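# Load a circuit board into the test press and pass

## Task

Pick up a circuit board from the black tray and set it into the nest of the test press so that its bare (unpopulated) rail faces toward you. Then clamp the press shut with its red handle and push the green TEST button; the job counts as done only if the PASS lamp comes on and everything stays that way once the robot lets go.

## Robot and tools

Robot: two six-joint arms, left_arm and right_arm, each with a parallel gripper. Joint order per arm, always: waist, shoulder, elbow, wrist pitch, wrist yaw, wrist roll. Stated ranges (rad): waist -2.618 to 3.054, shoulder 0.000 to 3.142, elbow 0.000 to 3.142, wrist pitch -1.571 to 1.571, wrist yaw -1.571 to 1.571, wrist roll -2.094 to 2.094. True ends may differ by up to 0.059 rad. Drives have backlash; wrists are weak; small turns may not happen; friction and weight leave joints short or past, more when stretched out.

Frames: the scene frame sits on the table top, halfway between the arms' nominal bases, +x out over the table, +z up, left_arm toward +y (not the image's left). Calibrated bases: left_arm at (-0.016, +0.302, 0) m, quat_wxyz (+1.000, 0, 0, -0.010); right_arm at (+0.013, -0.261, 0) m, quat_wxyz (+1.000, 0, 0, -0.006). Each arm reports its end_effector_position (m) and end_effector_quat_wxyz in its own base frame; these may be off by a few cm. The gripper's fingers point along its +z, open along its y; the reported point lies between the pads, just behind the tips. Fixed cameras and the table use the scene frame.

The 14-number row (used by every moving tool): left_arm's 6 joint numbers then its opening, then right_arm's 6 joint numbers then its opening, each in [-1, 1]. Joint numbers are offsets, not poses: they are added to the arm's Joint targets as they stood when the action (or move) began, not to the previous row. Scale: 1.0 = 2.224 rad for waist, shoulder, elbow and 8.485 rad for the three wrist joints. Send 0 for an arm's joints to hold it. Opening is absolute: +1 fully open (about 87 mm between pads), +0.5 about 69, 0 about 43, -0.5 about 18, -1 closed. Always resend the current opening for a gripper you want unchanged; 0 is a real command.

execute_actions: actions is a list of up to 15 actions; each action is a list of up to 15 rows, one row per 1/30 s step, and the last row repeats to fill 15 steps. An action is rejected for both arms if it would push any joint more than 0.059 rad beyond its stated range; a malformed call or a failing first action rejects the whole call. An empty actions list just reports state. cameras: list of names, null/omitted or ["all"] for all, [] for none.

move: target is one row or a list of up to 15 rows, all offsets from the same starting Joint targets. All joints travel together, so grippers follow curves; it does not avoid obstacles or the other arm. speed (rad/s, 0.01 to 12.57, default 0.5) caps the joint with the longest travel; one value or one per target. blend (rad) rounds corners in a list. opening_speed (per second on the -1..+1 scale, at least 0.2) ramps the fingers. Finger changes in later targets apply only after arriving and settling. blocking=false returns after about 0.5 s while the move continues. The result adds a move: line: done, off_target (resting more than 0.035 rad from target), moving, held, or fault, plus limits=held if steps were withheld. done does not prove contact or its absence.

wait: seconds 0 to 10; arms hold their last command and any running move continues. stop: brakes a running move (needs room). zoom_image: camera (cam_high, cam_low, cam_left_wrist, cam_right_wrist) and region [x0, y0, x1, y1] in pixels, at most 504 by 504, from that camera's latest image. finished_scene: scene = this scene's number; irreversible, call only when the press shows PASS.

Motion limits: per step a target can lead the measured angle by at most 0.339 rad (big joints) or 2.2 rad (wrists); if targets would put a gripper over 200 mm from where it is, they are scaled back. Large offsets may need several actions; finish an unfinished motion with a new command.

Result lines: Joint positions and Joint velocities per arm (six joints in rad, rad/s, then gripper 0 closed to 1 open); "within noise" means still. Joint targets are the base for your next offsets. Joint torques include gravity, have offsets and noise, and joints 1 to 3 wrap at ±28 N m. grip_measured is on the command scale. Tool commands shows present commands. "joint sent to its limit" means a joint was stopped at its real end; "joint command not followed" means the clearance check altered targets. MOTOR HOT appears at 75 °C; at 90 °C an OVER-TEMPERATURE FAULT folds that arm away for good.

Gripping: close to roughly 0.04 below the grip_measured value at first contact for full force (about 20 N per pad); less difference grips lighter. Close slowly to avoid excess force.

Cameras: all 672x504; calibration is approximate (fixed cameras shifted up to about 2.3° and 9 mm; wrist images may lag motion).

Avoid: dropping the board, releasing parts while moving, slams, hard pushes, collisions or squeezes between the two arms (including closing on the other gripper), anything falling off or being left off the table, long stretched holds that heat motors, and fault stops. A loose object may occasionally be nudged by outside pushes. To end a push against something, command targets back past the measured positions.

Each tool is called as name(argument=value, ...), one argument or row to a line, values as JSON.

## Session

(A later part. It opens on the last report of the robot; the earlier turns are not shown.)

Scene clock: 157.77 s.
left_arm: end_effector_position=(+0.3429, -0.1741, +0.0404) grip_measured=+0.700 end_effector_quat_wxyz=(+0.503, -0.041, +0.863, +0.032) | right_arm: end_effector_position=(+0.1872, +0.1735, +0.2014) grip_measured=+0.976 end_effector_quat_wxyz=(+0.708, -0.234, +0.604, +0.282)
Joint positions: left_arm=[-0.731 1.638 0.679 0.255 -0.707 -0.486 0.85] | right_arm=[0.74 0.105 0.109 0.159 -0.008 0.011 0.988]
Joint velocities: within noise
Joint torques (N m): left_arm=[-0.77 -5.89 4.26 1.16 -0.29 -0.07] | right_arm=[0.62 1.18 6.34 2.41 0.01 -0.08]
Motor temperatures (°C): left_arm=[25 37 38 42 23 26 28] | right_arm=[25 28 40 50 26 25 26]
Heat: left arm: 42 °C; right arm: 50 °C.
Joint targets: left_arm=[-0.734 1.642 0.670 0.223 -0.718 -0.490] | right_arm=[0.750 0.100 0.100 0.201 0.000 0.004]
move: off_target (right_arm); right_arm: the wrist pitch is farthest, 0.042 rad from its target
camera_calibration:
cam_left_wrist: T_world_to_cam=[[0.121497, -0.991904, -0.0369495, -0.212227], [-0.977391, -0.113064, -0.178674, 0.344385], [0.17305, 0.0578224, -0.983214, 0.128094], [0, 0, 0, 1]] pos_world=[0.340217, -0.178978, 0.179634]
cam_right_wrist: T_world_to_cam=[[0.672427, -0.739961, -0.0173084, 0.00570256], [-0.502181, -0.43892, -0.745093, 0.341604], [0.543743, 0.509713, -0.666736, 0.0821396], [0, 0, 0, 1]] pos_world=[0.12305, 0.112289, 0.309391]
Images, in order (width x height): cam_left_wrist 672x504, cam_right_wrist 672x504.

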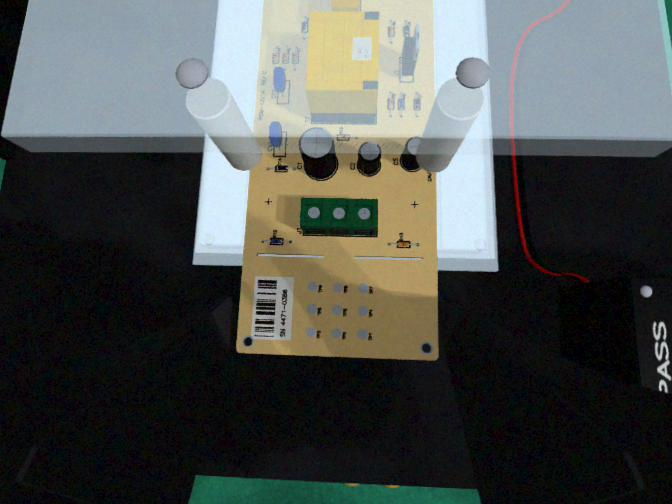

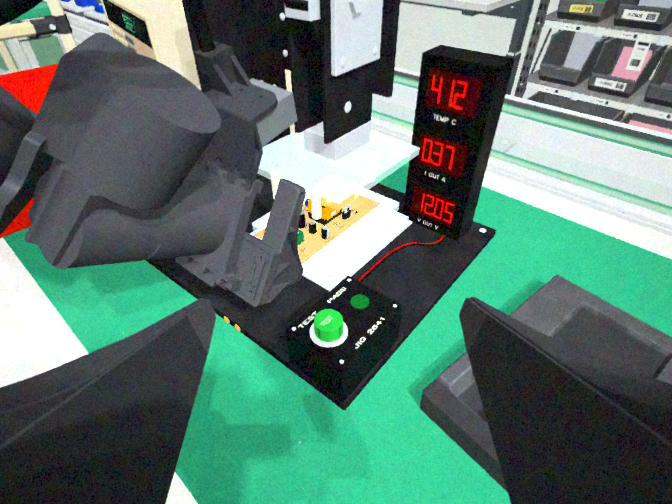

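move(
  target=[0,0,0,0,0,0,0.4,0,0,0,0,0,0,1],
  opening_speed=0.3,
  cameras=["cam_right_wrist"],
)

zoom_image(
  camera="cam_right_wrist",
  region=[345, 170, 425, 230],
)

move(
  target=[-0.0030,-0.0189,-0.0045,0,-0.0010,0,0.4,0,0,0,0,0,0,1],
  speed=0.04,
  cameras=["cam_left_wrist","cam_right_wrist"],
)

zoom_image(
  camera="cam_right_wrist",
  region=[345, 170, 425, 230],
)

Scene clock: 166.43 s.
left_arm: end_effector_position=(+0.3429, -0.1741, +0.0404) grip_measured=+0.511 end_effector_quat_wxyz=(+0.503, -0.041, +0.863, +0.032) | right_arm: end_effector_position=(+0.1872, +0.1735, +0.2014) grip_measured=+0.976 end_effector_quat_wxyz=(+0.708, -0.234, +0.604, +0.282)
Joint positions: left_arm=[-0.731 1.638 0.679 0.255 -0.707 -0.486 0.755] | right_arm=[0.74 0.105 0.109 0.159 -0.008 0.011 0.988]
Joint velocities: within noise
Joint torques (N m): left_arm=[-0.81 -5.85 4.29 1.16 -0.27 -0.03] | right_arm=[0.62 1.18 6.32 2.4 0.01 -0.08]
Motor temperatures (°C): left_arm=[25 37 38 41 23 26 28] | right_arm=[25 28 40 50 26 25 26]
Heat: left arm: 41 °C; right arm: 50 °C.
Joint targets: left_arm=[-0.734 1.642 0.670 0.223 -0.718 -0.490] | right_arm=[0.750 0.100 0.100 0.201 0.000 0.004]
move: off_target (right_arm); right_arm: the wrist pitch is farthest, 0.042 rad from its target
camera_calibration:
cam_right_wrist: T_world_to_cam=[[0.672427, -0.739961, -0.0173084, 0.00570256], [-0.502181, -0.43892, -0.745093, 0.341604], [0.543743, 0.509713, -0.666736, 0.0821396], [0, 0, 0, 1]] pos_world=[0.12305, 0.112289, 0.309391]
Images, in order (width x height): cam_right_wrist 672x504.

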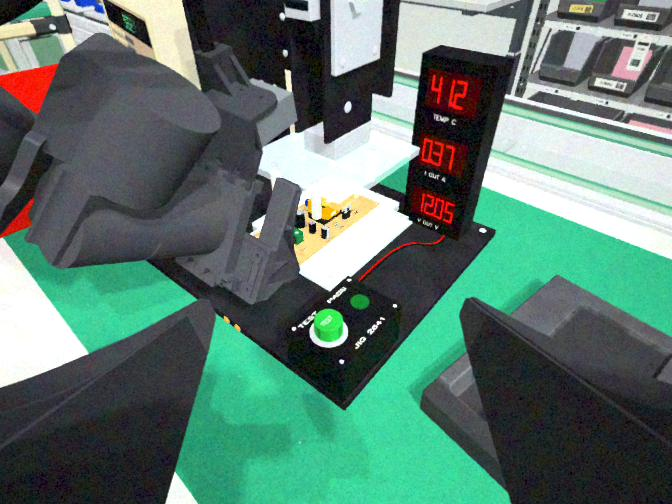

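Scaled by 6.300 from the camera's 672x504 image, which has a finer 960x720 frame.

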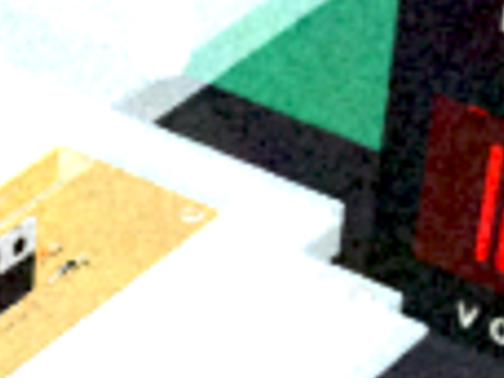

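Scene clock: 167.70 s.
left_arm: end_effector_position=(+0.3396, -0.1738, +0.0404) grip_measured=+0.511 end_effector_quat_wxyz=(+0.504, -0.038, +0.862, +0.033) | right_arm: end_effector_position=(+0.1872, +0.1735, +0.2014) grip_measured=+0.976 end_effector_quat_wxyz=(+0.708, -0.234, +0.604, +0.282)
Joint positions: left_arm=[-0.738 1.629 0.668 0.255 -0.713 -0.486 0.755] | right_arm=[0.74 0.105 0.109 0.159 -0.008 0.011 0.988]
Joint velocities: within noise
Joint torques (N m): left_arm=[-0.73 -8.75 4.26 1.17 -0.3 -0.07] | right_arm=[0.61 1.18 6.32 2.41 0.01 -0.08]
Motor temperatures (°C): left_arm=[25 37 38 41 23 26 28] | right_arm=[25 28 40 50 26 25 26]
Heat: left arm: 41 °C; right arm: 50 °C.
Joint targets: left_arm=[-0.740 1.600 0.660 0.223 -0.727 -0.490] | right_arm=[0.750 0.100 0.100 0.200 0.000 0.004]
move: off_target (right_arm); right_arm: the wrist pitch is farthest, 0.042 rad from its target
camera_calibration:
cam_left_wrist: T_world_to_cam=[[0.118292, -0.992152, -0.0405043, -0.210318], [-0.977512, -0.109181, -0.180413, 0.341994], [0.174575, 0.0609349, -0.982757, 0.12867], [0, 0, 0, 1]] pos_world=[0.336719, -0.179169, 0.179633]
cam_right_wrist: T_world_to_cam=[[0.672427, -0.739961, -0.0173084, 0.00570256], [-0.502181, -0.43892, -0.745093, 0.341604], [0.543743, 0.509713, -0.666736, 0.0821396], [0, 0, 0, 1]] pos_world=[0.12305, 0.112289, 0.309391]
Images, in order (width x height): cam_left_wrist 672x504, cam_right_wrist 672x504.

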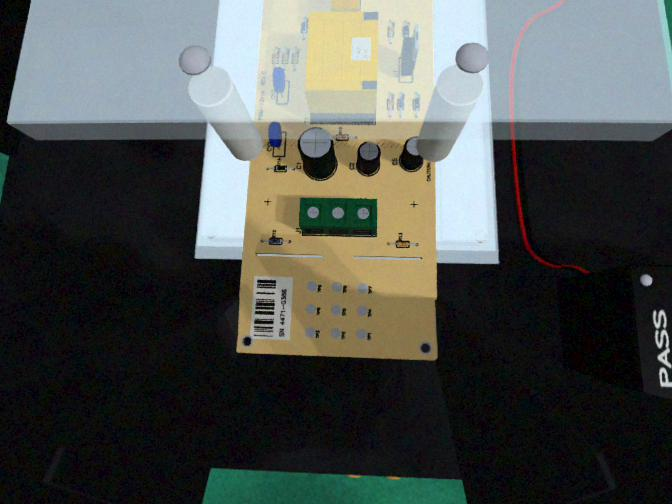

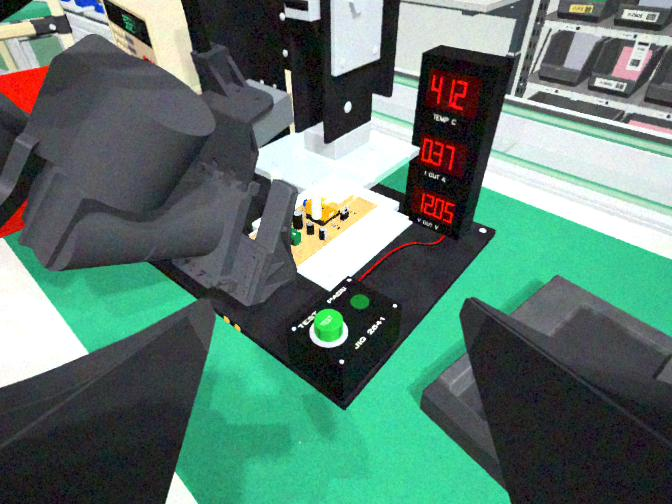

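Scaled by 6.300 from the camera's 672x504 image, which has a finer 960x720 frame.

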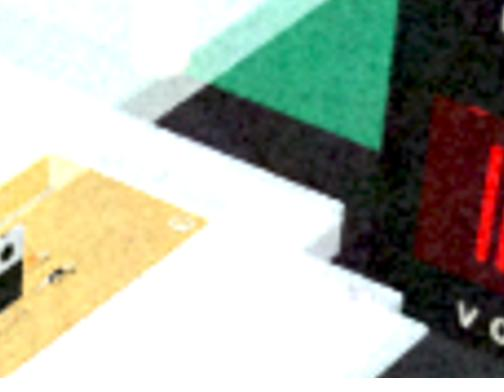

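move(
  target=[0.0139,0.0189,0.0288,0.0112,0.0048,0.0014,0.4,0,0,0,0,0,0,1],
  speed=0.04,
  cameras=["cam_left_wrist","cam_right_wrist"],
)

zoom_image(
  camera="cam_right_wrist",
  region=[345, 170, 425, 230],
)

zoom_image(
  camera="cam_left_wrist",
  region=[190, 80, 490, 305],
)

zoom_image(
  camera="cam_left_wrist",
  region=[200, 0, 300, 80],
)

zoom_image(
  camera="cam_left_wrist",
  region=[400, 0, 500, 80],
)

Scene clock: 172.47 s.
left_arm: end_effector_position=(+0.3474, -0.1746, +0.0429) grip_measured=+0.511 end_effector_quat_wxyz=(+0.504, -0.044, +0.862, +0.027) | right_arm: end_effector_position=(+0.1872, +0.1735, +0.2014) grip_measured=+0.976 end_effector_quat_wxyz=(+0.708, -0.234, +0.604, +0.282)
Joint positions: left_arm=[-0.719 1.639 0.688 0.261 -0.693 -0.484 0.755] | right_arm=[0.74 0.105 0.109 0.159 -0.008 0.011 0.988]
Joint velocities: within noise
Joint torques (N m): left_arm=[0.46 -6.02 7.84 1.97 -0.08 0.08] | right_arm=[0.62 1.18 6.34 2.4 0.01 -0.08]
Motor temperatures (°C): left_arm=[25 37 39 41 23 26 28] | right_arm=[25 28 40 50 26 25 26]
Heat: left arm: 41 °C; right arm: 50 °C.
Joint targets: left_arm=[-0.709 1.642 0.724 0.318 -0.686 -0.478] | right_arm=[0.750 0.100 0.100 0.200 0.000 0.004]
move: off_target (left_arm, right_arm); left_arm: the wrist pitch is farthest, 0.057 rad from its target; right_arm: the wrist pitch is farthest, 0.041 rad from its target
camera_calibration:
cam_left_wrist: T_world_to_cam=[[0.122115, -0.992241, -0.0233642, -0.214014], [-0.976635, -0.115934, -0.180952, 0.348552], [0.176839, 0.0449152, -0.983214, 0.126187], [0, 0, 0, 1]] pos_world=[0.344227, -0.177612, 0.18214]
cam_right_wrist: T_world_to_cam=[[0.672427, -0.739961, -0.0173084, 0.00570256], [-0.502181, -0.43892, -0.745093, 0.341604], [0.543743, 0.509713, -0.666736, 0.0821396], [0, 0, 0, 1]] pos_world=[0.12305, 0.112289, 0.309391]
Images, in order (width x height): cam_left_wrist 672x504, cam_right_wrist 672x504.

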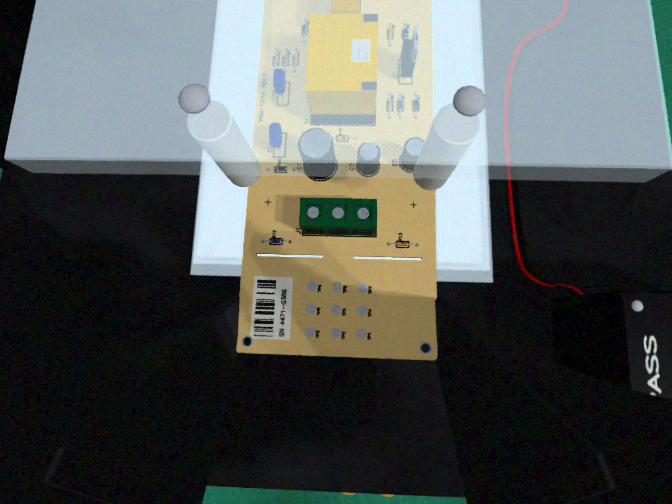

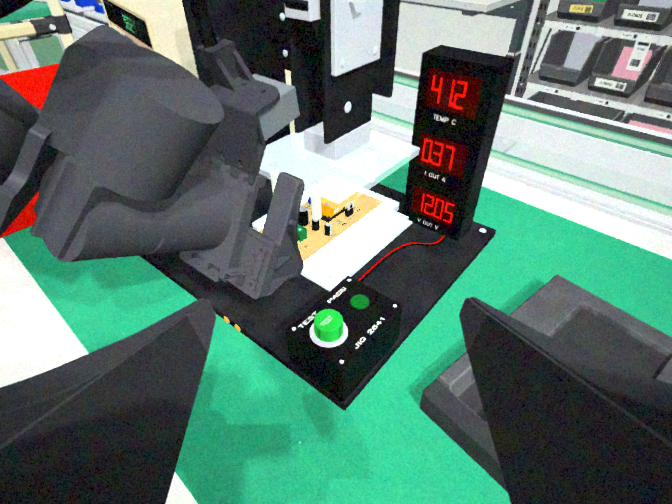

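Scaled by 6.300 from the camera's 672x504 image, which has a finer 960x720 frame.

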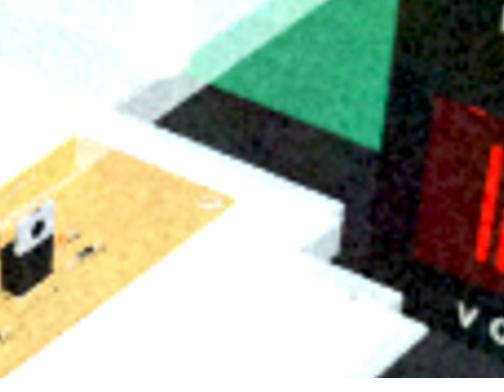

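Scaled by 1.680 from the camera's 672x504 image, which has a finer 960x720 frame.

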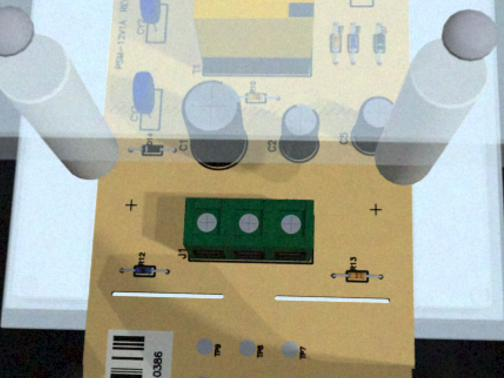

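Scaled by 5.040 from the camera's 672x504 image, which has a finer 960x720 frame.

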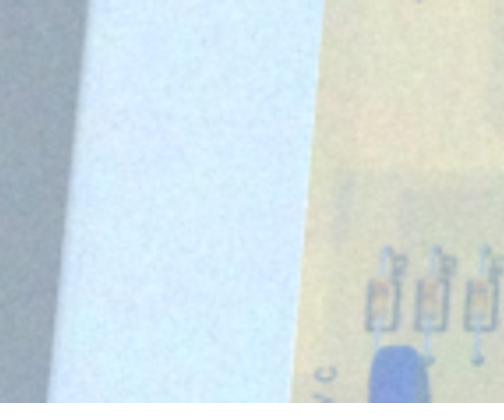

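Scaled by 5.040 from the camera's 672x504 image, which has a finer 960x720 frame.

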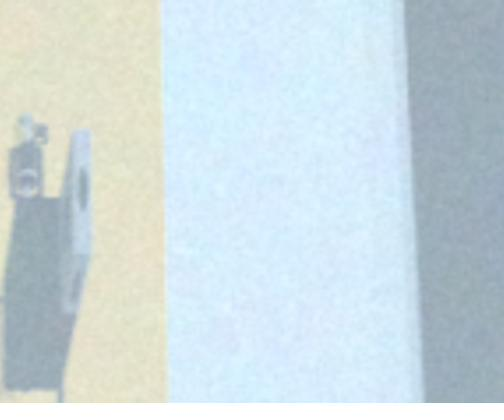

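move(
  target=[0.0040,0.0034,0.0027,0.0010,0.0010,0.0011,0.4,0,0,0,0,0,0,1],
  speed=0.04,
  cameras=["cam_left_wrist","cam_right_wrist"],
)

zoom_image(
  camera="cam_right_wrist",
  region=[345, 170, 425, 230],
)

zoom_image(
  camera="cam_left_wrist",
  region=[190, 80, 490, 305],
)

zoom_image(
  camera="cam_left_wrist",
  region=[200, 0, 300, 80],
)

Scene clock: 175.93 s.
left_arm: end_effector_position=(+0.3473, -0.1743, +0.0406) grip_measured=+0.511 end_effector_quat_wxyz=(+0.502, -0.040, +0.864, +0.029) | right_arm: end_effector_position=(+0.1872, +0.1735, +0.2014) grip_measured=+0.976 end_effector_quat_wxyz=(+0.708, -0.234, +0.604, +0.282)
Joint positions: left_arm=[-0.717 1.646 0.688 0.262 -0.689 -0.476 0.755] | right_arm=[0.74 0.105 0.109 0.159 -0.008 0.011 0.988]
Joint velocities: within noise
Joint torques (N m): left_arm=[0.91 -6.01 8.25 2.04 0.02 0.04] | right_arm=[0.62 1.18 6.34 2.4 0.01 -0.08]
Motor temperatures (°C): left_arm=[25 37 39 43 23 26 28] | right_arm=[25 28 40 50 26 25 26]
Heat: left arm: 43 °C; right arm: 50 °C.
Joint targets: left_arm=[-0.701 1.650 0.730 0.326 -0.678 -0.469] | right_arm=[0.750 0.100 0.100 0.200 0.000 0.004]
move: off_target (left_arm, right_arm); left_arm: the wrist pitch is farthest, 0.064 rad from its target; right_arm: the wrist pitch is farthest, 0.041 rad from its target
camera_calibration:
cam_left_wrist: T_world_to_cam=[[0.116262, -0.992709, -0.0318078, -0.211472], [-0.978406, -0.108959, -0.175641, 0.34961], [0.170895, 0.0515414, -0.98394, 0.1272], [0, 0, 0, 1]] pos_world=[0.344909, -0.178393, 0.179836]
cam_right_wrist: T_world_to_cam=[[0.672427, -0.739961, -0.0173084, 0.00570256], [-0.502181, -0.43892, -0.745093, 0.341604], [0.543743, 0.509713, -0.666736, 0.0821396], [0, 0, 0, 1]] pos_world=[0.12305, 0.112289, 0.309391]
Images, in order (width x height): cam_left_wrist 672x504, cam_right_wrist 672x504.

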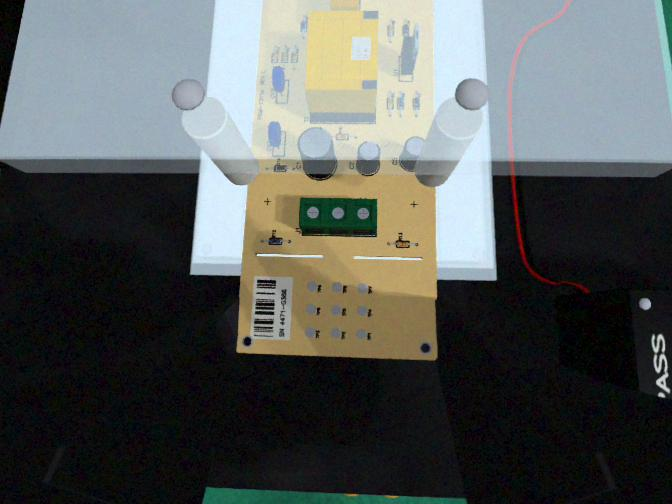

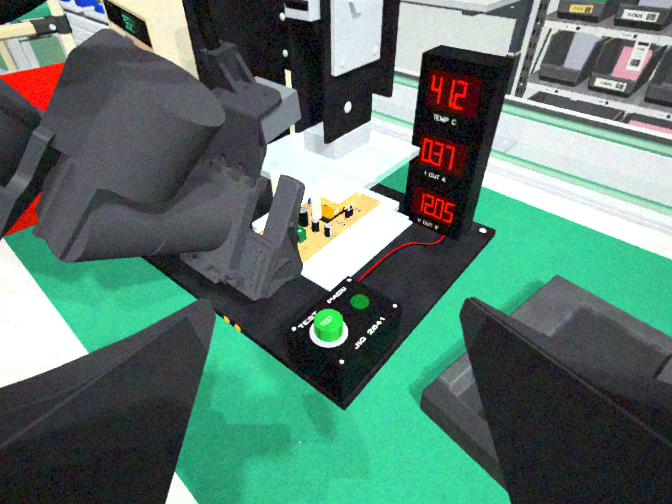

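Scaled by 6.300 from the camera's 672x504 image, which has a finer 960x720 frame.

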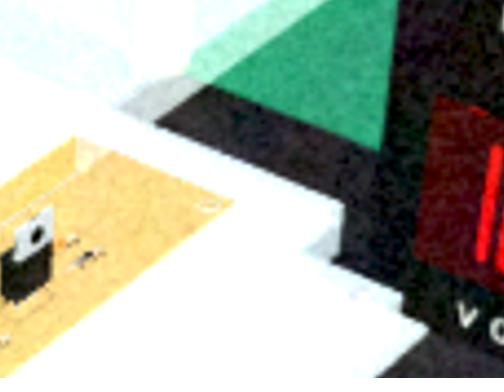

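Scaled by 1.680 from the camera's 672x504 image, which has a finer 960x720 frame.

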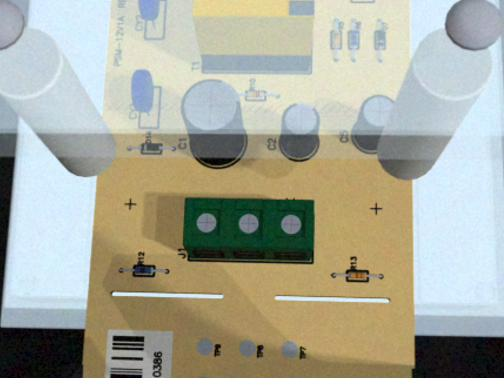

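Scaled by 5.040 from the camera's 672x504 image, which has a finer 960x720 frame.

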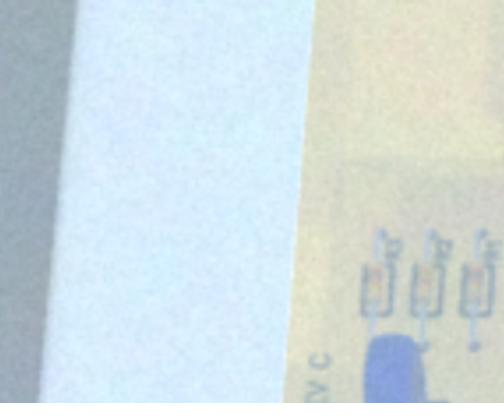

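move(
  target=[0.0040,0.0056,0.0036,0.0012,0.0014,0.0008,0.4,0,0,0,0,0,0,1],
  speed=0.04,
  cameras=["cam_left_wrist","cam_right_wrist"],
)

zoom_image(
  camera="cam_right_wrist",
  region=[345, 170, 425, 230],
)

zoom_image(
  camera="cam_left_wrist",
  region=[190, 80, 490, 305],
)

zoom_image(
  camera="cam_left_wrist",
  region=[200, 0, 300, 80],
)

Scene clock: 179.70 s.
left_arm: end_effector_position=(+0.3482, -0.1743, +0.0410) grip_measured=+0.511 end_effector_quat_wxyz=(+0.502, -0.038, +0.863, +0.030) | right_arm: end_effector_position=(+0.1872, +0.1735, +0.2014) grip_measured=+0.976 end_effector_quat_wxyz=(+0.708, -0.234, +0.604, +0.282)
Joint positions: left_arm=[-0.715 1.647 0.691 0.262 -0.688 -0.47 0.755] | right_arm=[0.74 0.105 0.109 0.159 -0.008 0.011 0.988]
Joint velocities: within noise
Joint torques (N m): left_arm=[1.66 -5.08 8.66 2.15 0.11 0.07] | right_arm=[0.62 1.18 6.32 2.4 0.01 -0.08]
Motor temperatures (°C): left_arm=[25 37 39 44 23 26 28] | right_arm=[25 28 40 51 26 25 26]
Heat: left arm: 44 °C; right arm: 51 °C.
Joint targets: left_arm=[-0.692 1.662 0.738 0.337 -0.666 -0.462] | right_arm=[0.750 0.100 0.100 0.200 0.000 0.004]
move: off_target (left_arm, right_arm); left_arm: the wrist pitch is farthest, 0.074 rad from its target; right_arm: the wrist pitch is farthest, 0.041 rad from its target
camera_calibration:
cam_left_wrist: T_world_to_cam=[[0.113892, -0.99286, -0.0354493, -0.210602], [-0.978645, -0.105973, -0.176135, 0.351212], [0.171121, 0.0547527, -0.983727, 0.127921], [0, 0, 0, 1]] pos_world=[0.345808, -0.178883, 0.180235]
cam_right_wrist: T_world_to_cam=[[0.672427, -0.739961, -0.0173084, 0.00570256], [-0.502181, -0.43892, -0.745093, 0.341604], [0.543743, 0.509713, -0.666736, 0.0821396], [0, 0, 0, 1]] pos_world=[0.12305, 0.112289, 0.309391]
Images, in order (width x height): cam_left_wrist 672x504, cam_right_wrist 672x504.

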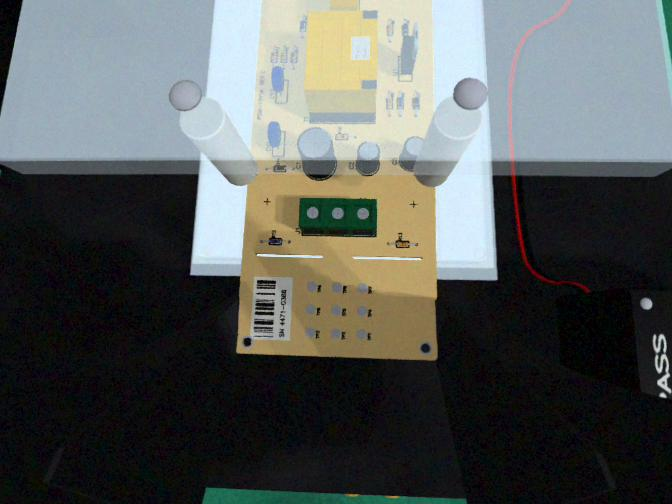

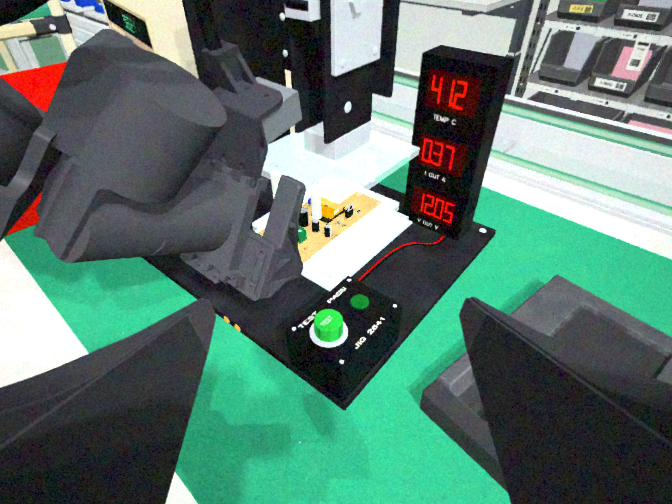

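Scaled by 6.300 from the camera's 672x504 image, which has a finer 960x720 frame.

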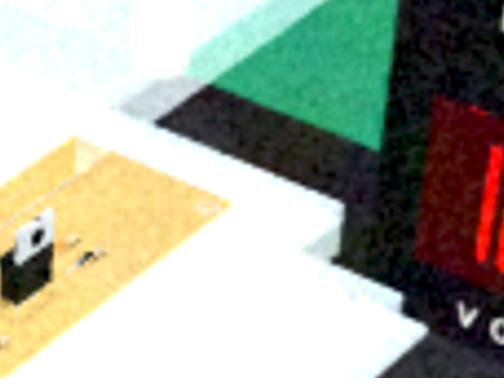

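Scaled by 1.680 from the camera's 672x504 image, which has a finer 960x720 frame.

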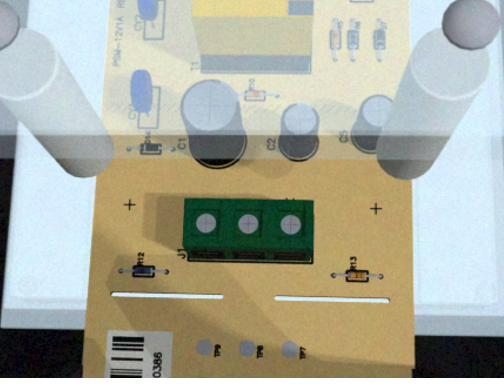

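Scaled by 5.040 from the camera's 672x504 image, which has a finer 960x720 frame.

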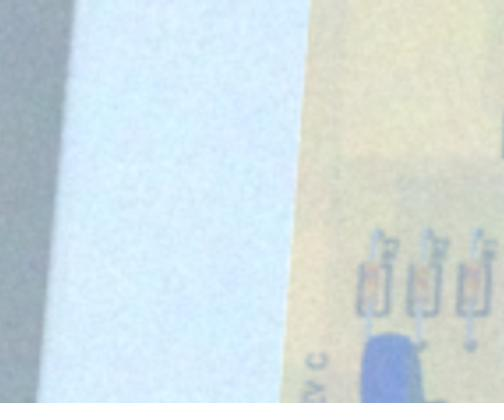

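move(
  target=[-0.0112,-0.0060,-0.0050,-0.0022,-0.0024,-0.0014,0.4,0,0,0,0,0,0,1],
  speed=0.04,
  cameras=[],
)

move(
  target=[0,0,0,0,0,0,0.7,0,0,0,0,0,0,1],
  opening_speed=0.2,
  cameras=["cam_left_wrist","cam_right_wrist"],
)

zoom_image(
  camera="cam_right_wrist",
  region=[345, 170, 425, 230],
)

zoom_image(
  camera="cam_left_wrist",
  region=[190, 80, 490, 305],
)

zoom_image(
  camera="cam_left_wrist",
  region=[190, 240, 290, 380],
)

zoom_image(
  camera="cam_left_wrist",
  region=[400, 240, 500, 380],
)

zoom_image(
  camera="cam_left_wrist",
  region=[190, 0, 290, 60],
)

zoom_image(
  camera="cam_left_wrist",
  region=[400, 0, 500, 60],
)

Scene clock: 181.73 s.
left_arm: end_effector_position=(+0.3478, -0.1749, +0.0412) grip_measured=+0.511 end_effector_quat_wxyz=(+0.503, -0.037, +0.863, +0.030) | right_arm: end_effector_position=(+0.1872, +0.1735, +0.2014) grip_measured=+0.976 end_effector_quat_wxyz=(+0.708, -0.234, +0.604, +0.282)
Joint positions: left_arm=[-0.719 1.647 0.691 0.262 -0.691 -0.47 0.755] | right_arm=[0.74 0.105 0.109 0.159 -0.008 0.011 0.988]
Joint velocities: within noise
Joint torques (N m): left_arm=[-0.43 -6.2 7.99 1.97 -0.11 -0.07] | right_arm=[0.62 1.18 6.34 2.41 0.01 -0.08]
Motor temperatures (°C): left_arm=[25 37 40 45 23 26 28] | right_arm=[25 28 40 51 26 25 26]
Heat: left arm: 45 °C; right arm: 51 °C.
Joint targets: left_arm=[-0.717 1.649 0.726 0.318 -0.687 -0.474] | right_arm=[0.750 0.100 0.100 0.200 0.000 0.004]
move: off_target (left_arm, right_arm); left_arm: the wrist pitch is farthest, 0.056 rad from its target; right_arm: the wrist pitch is farthest, 0.041 rad from its target
No camera images: "cameras" was empty.

Scene clock: 183.43 s.
left_arm: end_effector_position=(+0.3494, -0.1763, +0.0431) grip_measured=+0.700 end_effector_quat_wxyz=(+0.507, -0.039, +0.861, +0.026) | right_arm: end_effector_position=(+0.1872, +0.1735, +0.2014) grip_measured=+0.976 end_effector_quat_wxyz=(+0.708, -0.234, +0.604, +0.282)
Joint positions: left_arm=[-0.719 1.647 0.691 0.275 -0.691 -0.47 0.85] | right_arm=[0.74 0.105 0.109 0.159 -0.008 0.011 0.988]
Joint velocities: within noise
Joint torques (N m): left_arm=[-0.42 -6.26 7.84 1.86 -0.07 -0.04] | right_arm=[0.62 1.18 6.34 2.4 0.01 -0.08]
Motor temperatures (°C): left_arm=[25 37 40 45 23 26 28] | right_arm=[25 28 40 51 26 25 26]
Heat: left arm: 45 °C; right arm: 51 °C.
Joint targets: left_arm=[-0.717 1.649 0.726 0.318 -0.686 -0.474] | right_arm=[0.750 0.100 0.100 0.200 0.000 0.004]
move: off_target (left_arm, right_arm); left_arm: the wrist pitch is farthest, 0.043 rad from its target; right_arm: the wrist pitch is farthest, 0.041 rad from its target
camera_calibration:
cam_left_wrist: T_world_to_cam=[[0.113281, -0.993182, -0.0274982, -0.212902], [-0.976746, -0.10625, -0.186222, 0.352331], [0.182031, 0.0479542, -0.982123, 0.124812], [0, 0, 0, 1]] pos_world=[0.345536, -0.18, 0.182338]
cam_right_wrist: T_world_to_cam=[[0.672427, -0.739961, -0.0173084, 0.00570256], [-0.502181, -0.43892, -0.745093, 0.341604], [0.543743, 0.509713, -0.666736, 0.0821396], [0, 0, 0, 1]] pos_world=[0.12305, 0.112289, 0.309391]
Images, in order (width x height): cam_left_wrist 672x504, cam_right_wrist 672x504.

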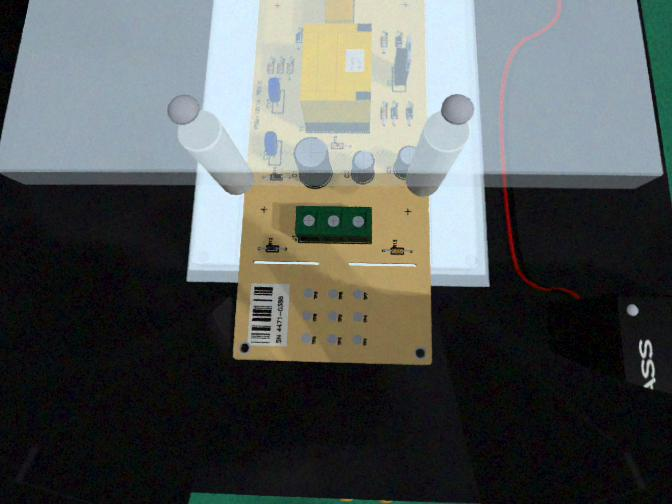

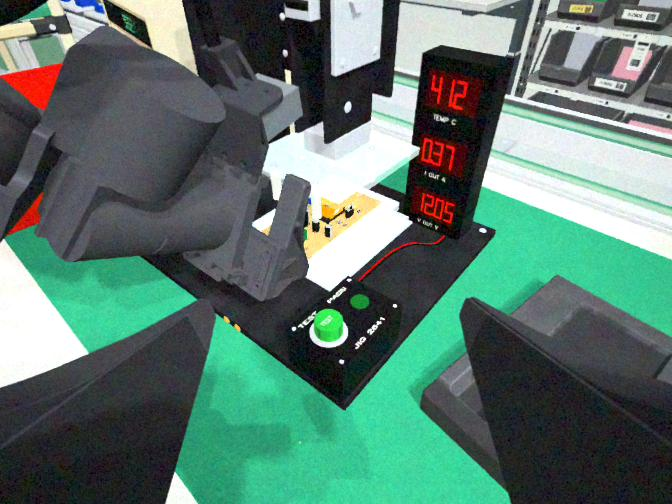

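Scaled by 6.300 from the camera's 672x504 image, which has a finer 960x720 frame.

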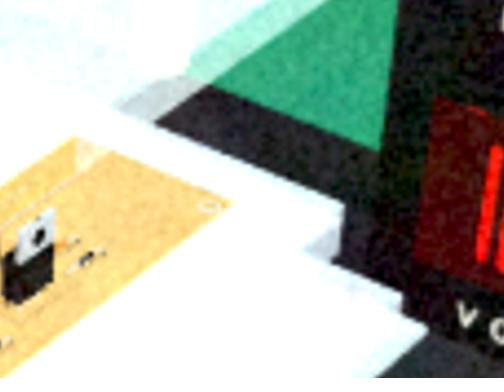

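Scaled by 1.680 from the camera's 672x504 image, which has a finer 960x720 frame.

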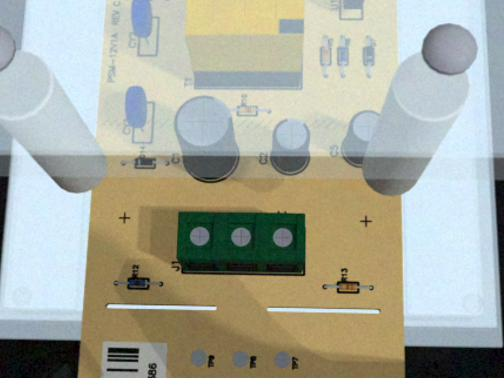

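Scaled by 3.600 from the camera's 672x504 image, which has a finer 960x720 frame.

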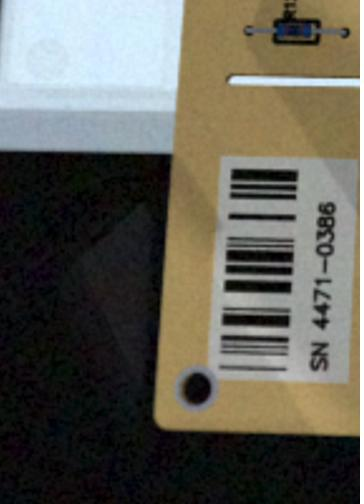

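Scaled by 3.600 from the camera's 672x504 image, which has a finer 960x720 frame.

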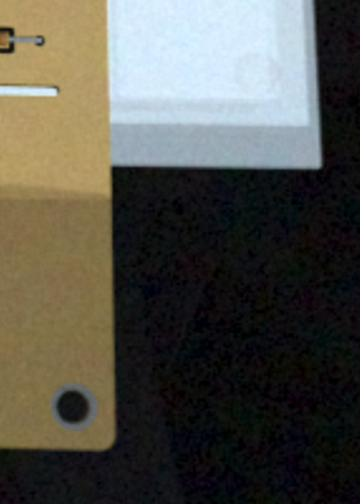

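Scaled by 5.040 from the camera's 672x504 image, which has a finer 960x720 frame.

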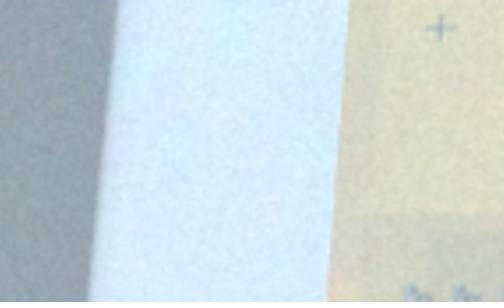

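Scaled by 5.040 from the camera's 672x504 image, which has a finer 960x720 frame.

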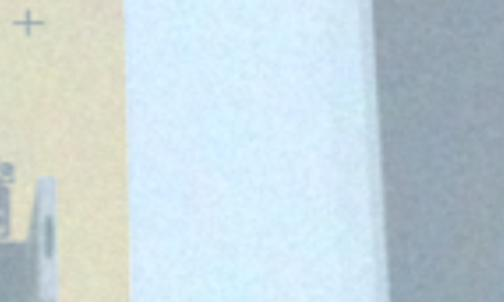

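move(
  target=[0,-0.0099,-0.0153,-0.0071,-0.0012,-0.0004,0.85,0,0,0,0,0,0,1],
  speed=0.1,
  opening_speed=0.3,
  cameras=["cam_left_wrist"],
)

Scene clock: 186.93 s.
left_arm: end_effector_position=(+0.3495, -0.1763, +0.0432) grip_measured=+0.850 end_effector_quat_wxyz=(+0.507, -0.039, +0.861, +0.026) | right_arm: end_effector_position=(+0.1872, +0.1735, +0.2014) grip_measured=+0.976 end_effector_quat_wxyz=(+0.708, -0.234, +0.604, +0.282)
Joint positions: left_arm=[-0.719 1.647 0.691 0.275 -0.691 -0.47 0.925] | right_arm=[0.74 0.105 0.109 0.159 -0.008 0.011 0.988]
Joint velocities: within noise
Joint torques (N m): left_arm=[-0.44 -8.31 5.14 1.34 -0.17 -0.09] | right_arm=[0.64 1.18 6.34 2.4 0.01 -0.08]
Motor temperatures (°C): left_arm=[25 37 41 45 23 26 28] | right_arm=[25 28 40 51 26 25 26]
Heat: left arm: 45 °C; right arm: 51 °C.
Joint targets: left_arm=[-0.717 1.627 0.692 0.258 -0.697 -0.477] | right_arm=[0.750 0.100 0.100 0.200 0.000 0.004]
move: off_target (right_arm); right_arm: the wrist pitch is farthest, 0.041 rad from its target
camera_calibration:
cam_left_wrist: T_world_to_cam=[[0.113355, -0.993181, -0.0272591, -0.212969], [-0.976701, -0.106358, -0.186395, 0.352347], [0.182225, 0.0477527, -0.982097, 0.124802], [0, 0, 0, 1]] pos_world=[0.345537, -0.180001, 0.182438]
Images, in order (width x height): cam_left_wrist 672x504.

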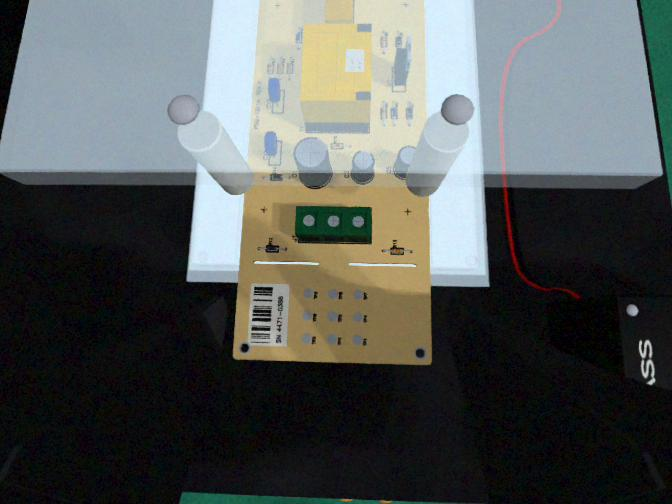

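move(
  target=[
    [-0.0337,-0.0279,-0.0252,-0.0074,-0.0066,-0.0074,0.85,0,0,0,0,0,0,1],
    [-0.0679,-0.0537,-0.0447,-0.0150,-0.0132,-0.0158,0.85,0,0,0,0,0,0,1],
  ],
  speed=0.1,
  cameras=["cam_left_wrist","cam_right_wrist"],
)

zoom_image(
  camera="cam_right_wrist",
  region=[250, 150, 430, 290],
)

Scene clock: 190.07 s.
left_arm: end_effector_position=(+0.3002, -0.1851, +0.0450) grip_measured=+0.850 end_effector_quat_wxyz=(+0.508, -0.039, +0.860, +0.021) | right_arm: end_effector_position=(+0.1872, +0.1735, +0.2014) grip_measured=+0.976 end_effector_quat_wxyz=(+0.708, -0.234, +0.604, +0.282)
Joint positions: left_arm=[-0.866 1.53 0.602 0.168 -0.794 -0.601 0.925] | right_arm=[0.74 0.105 0.109 0.159 -0.008 0.011 0.988]
Joint velocities: within noise
Joint torques (N m): left_arm=[-0.62 -7.34 4.34 1.01 -0.35 -0.09] | right_arm=[0.62 1.18 6.34 2.4 0.01 -0.08]
Motor temperatures (°C): left_arm=[25 37 40 44 23 26 28] | right_arm=[25 28 40 51 26 25 26]
Heat: left arm: 44 °C; right arm: 51 °C.
Joint targets: left_arm=[-0.868 1.508 0.593 0.130 -0.808 -0.611] | right_arm=[0.750 0.100 0.100 0.200 0.000 0.004]
move: off_target (left_arm, right_arm); left_arm: the wrist pitch is farthest, 0.037 rad from its target; right_arm: the wrist pitch is farthest, 0.041 rad from its target
camera_calibration:
cam_left_wrist: T_world_to_cam=[[0.107788, -0.994025, -0.017227, -0.214921], [-0.97664, -0.102631, -0.188788, 0.30449], [0.185892, 0.0371736, -0.981867, 0.13287], [0, 0, 0, 1]] pos_world=[0.295843, -0.187326, 0.184242]
cam_right_wrist: T_world_to_cam=[[0.672427, -0.739961, -0.0173084, 0.00570256], [-0.502181, -0.43892, -0.745093, 0.341604], [0.543743, 0.509713, -0.666736, 0.0821396], [0, 0, 0, 1]] pos_world=[0.12305, 0.112289, 0.309391]
Images, in order (width x height): cam_left_wrist 672x504, cam_right_wrist 672x504.

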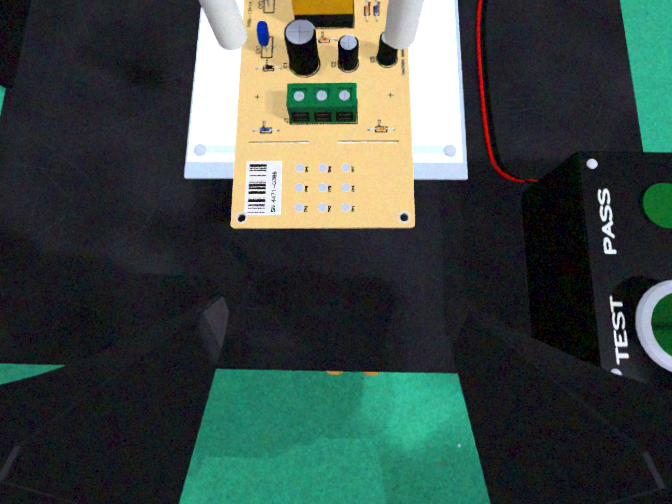

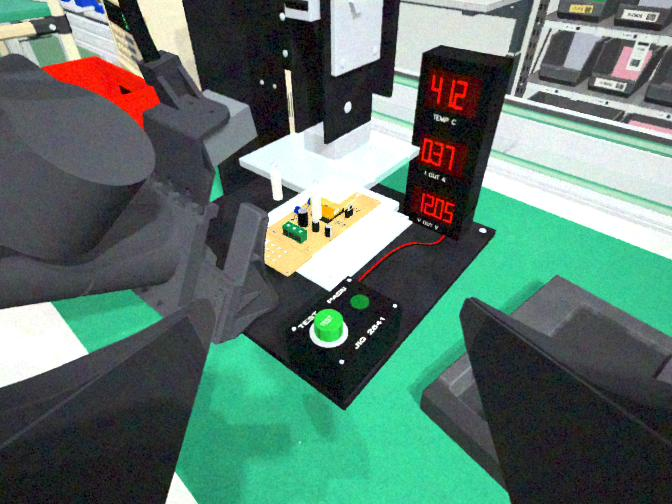

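Scaled by 2.800 from the camera's 672x504 image, which has a finer 960x720 frame.

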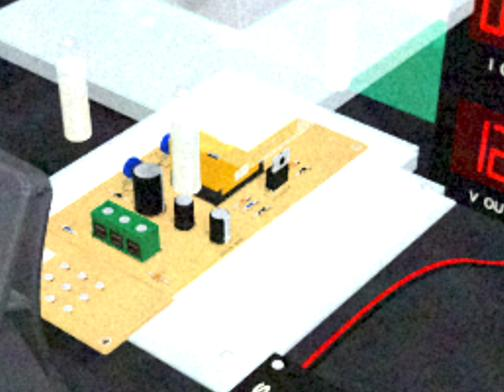

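zoom_image(
  camera="cam_left_wrist",
  region=[170, 0, 480, 235],
)

zoom_image(
  camera="cam_left_wrist",
  region=[395, 60, 475, 190],
)

zoom_image(
  camera="cam_left_wrist",
  region=[175, 60, 255, 190],
)

Scaled by 1.626 from the camera's 672x504 image, which has a finer 960x720 frame.

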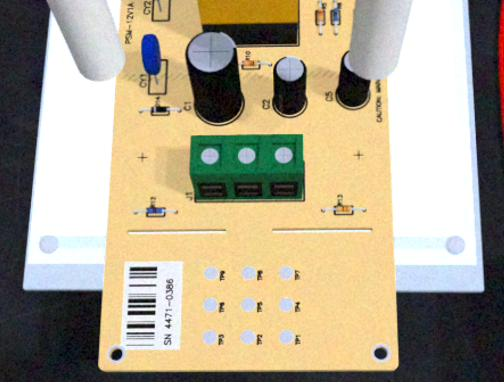

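Scaled by 3.877 from the camera's 672x504 image, which has a finer 960x720 frame.

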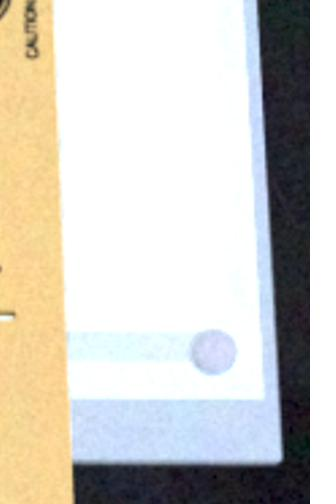

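Scaled by 3.877 from the camera's 672x504 image, which has a finer 960x720 frame.

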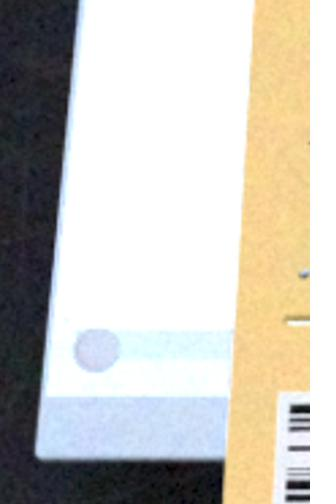

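move(
  target=[-0.0198,-0.2626,-0.0067,0.0731,-0.0093,0.1018,0.4,0,0,0,0.0507,0,0,1],
  speed=0.4,
  cameras=["cam_left_wrist","cam_right_wrist","cam_high"],
)

Scene clock: 194.67 s.
left_arm: end_effector_position=(+0.2937, -0.1422, +0.3270) grip_measured=+0.400 end_effector_quat_wxyz=(+0.785, -0.017, +0.619, -0.012) | right_arm: end_effector_position=(+0.1696, +0.1573, +0.3094) grip_measured=+0.976 end_effector_quat_wxyz=(+0.823, -0.169, +0.433, +0.326)
Joint positions: left_arm=[-0.9 0.931 0.59 0.712 -0.878 0.248 0.7] | right_arm=[0.74 0.105 0.109 0.599 -0.008 0.011 0.988]
Joint velocities: within noise
Joint torques (N m): left_arm=[-0.8 -1.57 4.98 1.69 0.19 0.05] | right_arm=[0.62 1.61 5.86 1.73 0.01 -0.07]
Motor temperatures (°C): left_arm=[25 37 40 44 23 26 28] | right_arm=[25 28 40 51 26 25 26]
Heat: left arm: 44 °C; right arm: 51 °C.
Joint targets: left_arm=[-0.912 0.924 0.578 0.751 -0.887 0.252] | right_arm=[0.750 0.100 0.100 0.631 0.000 0.004]
move: off_target (left_arm); left_arm: the wrist pitch is farthest, 0.038 rad from its target
camera_calibration:
cam_left_wrist: T_world_to_cam=[[0.0316657, -0.998733, 0.0391007, -0.163433], [-0.599221, -0.05028, -0.799003, 0.451867], [0.799957, 0.00187104, -0.600054, 0.0991501], [0, 0, 0, 1]] pos_world=[0.196628, -0.140691, 0.426929]
cam_right_wrist: T_world_to_cam=[[0.677601, -0.735241, -0.016655, 0.00559211], [-0.220612, -0.181609, -0.958305, 0.383837], [0.70156, 0.653023, -0.285261, 0.00454721], [0, 0, 0, 1]] pos_world=[0.0776996, 0.0708503, 0.369223]
Images, in order (width x height): cam_high 672x504, cam_left_wrist 672x504, cam_right_wrist 672x504.

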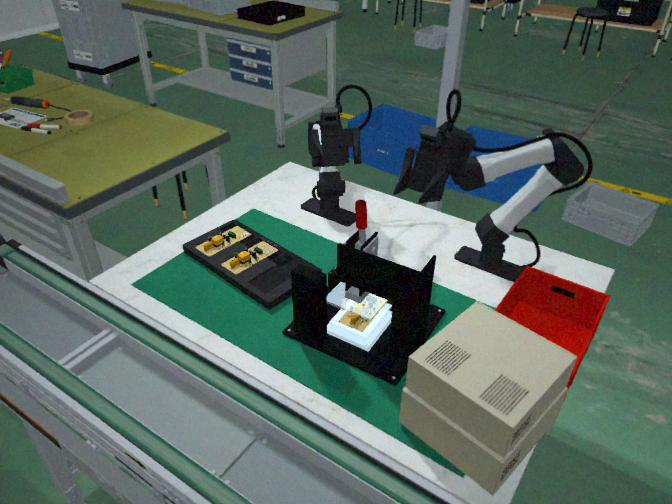

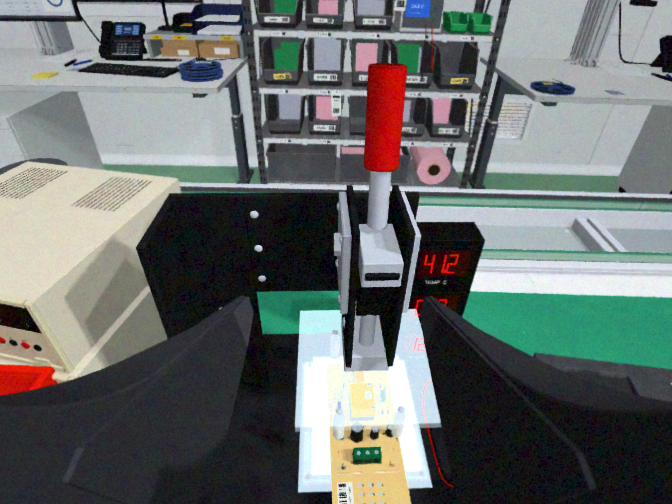

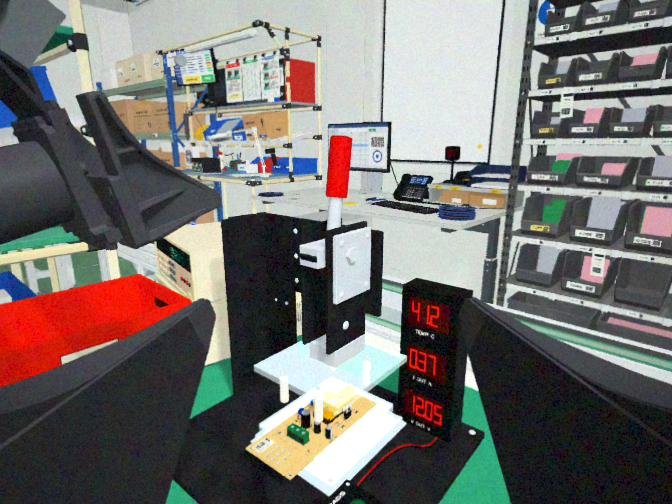

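move(
  target=[0.1219,0.2334,0.3067,-0.0672,0.0180,-0.0304,0.4,0,0,0,0,0,0,1],
  speed=0.4,
  cameras=["cam_left_wrist","cam_right_wrist"],
)

Scene clock: 201.20 s.
left_arm: end_effector_position=(+0.4234, -0.1712, +0.3410) grip_measured=+0.400 end_effector_quat_wxyz=(+0.708, -0.034, +0.705, +0.035) | right_arm: end_effector_position=(+0.1696, +0.1573, +0.3095) grip_measured=+0.976 end_effector_quat_wxyz=(+0.823, -0.169, +0.433, +0.326)
Joint positions: left_arm=[-0.648 1.44 1.224 0.223 -0.744 0.006 0.7] | right_arm=[0.74 0.105 0.109 0.6 -0.008 0.011 0.988]
Joint velocities: within noise
Joint torques (N m): left_arm=[0.32 -5.5 9.24 1.23 0.27 -0.09] | right_arm=[0.62 1.61 5.85 1.74 0.01 -0.07]
Motor temperatures (°C): left_arm=[25 36 41 44 23 26 27] | right_arm=[25 28 40 50 26 25 26]
Heat: left arm: 44 °C; right arm: 50 °C.
Joint targets: left_arm=[-0.641 1.443 1.260 0.180 -0.735 -0.006] | right_arm=[0.750 0.100 0.100 0.631 0.000 0.004]
move: off_target (left_arm); left_arm: the wrist pitch is farthest, 0.042 rad from its target
camera_calibration:
cam_left_wrist: T_world_to_cam=[[0.123617, -0.992273, -0.0106382, -0.217934], [-0.760644, -0.087865, -0.643195, 0.548117], [0.637291, 0.0876018, -0.765628, 0.143854], [0, 0, 0, 1]] pos_world=[0.352186, -0.180692, 0.460367]
cam_right_wrist: T_world_to_cam=[[0.67767, -0.735178, -0.0166213, 0.0055701], [-0.220289, -0.181389, -0.958421, 0.38384], [0.701595, 0.653155, -0.284874, 0.00439274], [0, 0, 0, 1]] pos_world=[0.0776992, 0.0708502, 0.369224]
Images, in order (width x height): cam_left_wrist 672x504, cam_right_wrist 672x504.

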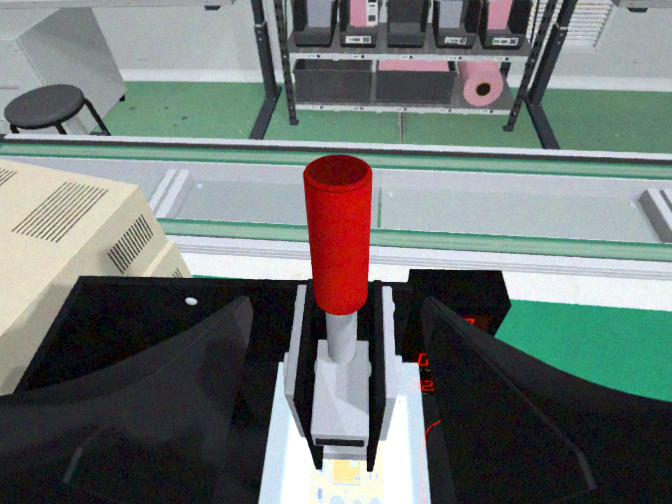

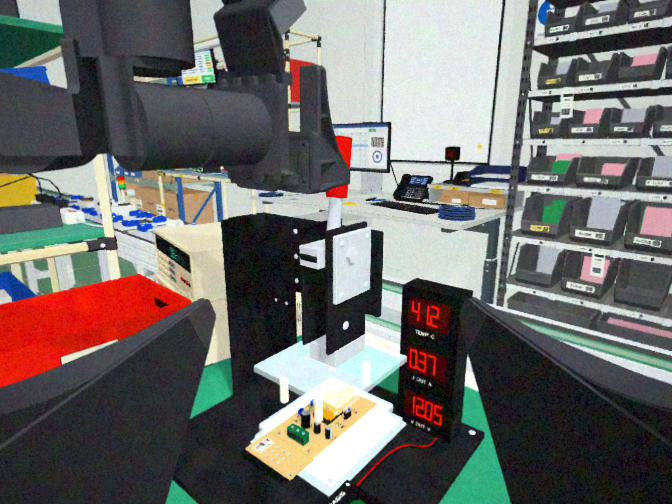

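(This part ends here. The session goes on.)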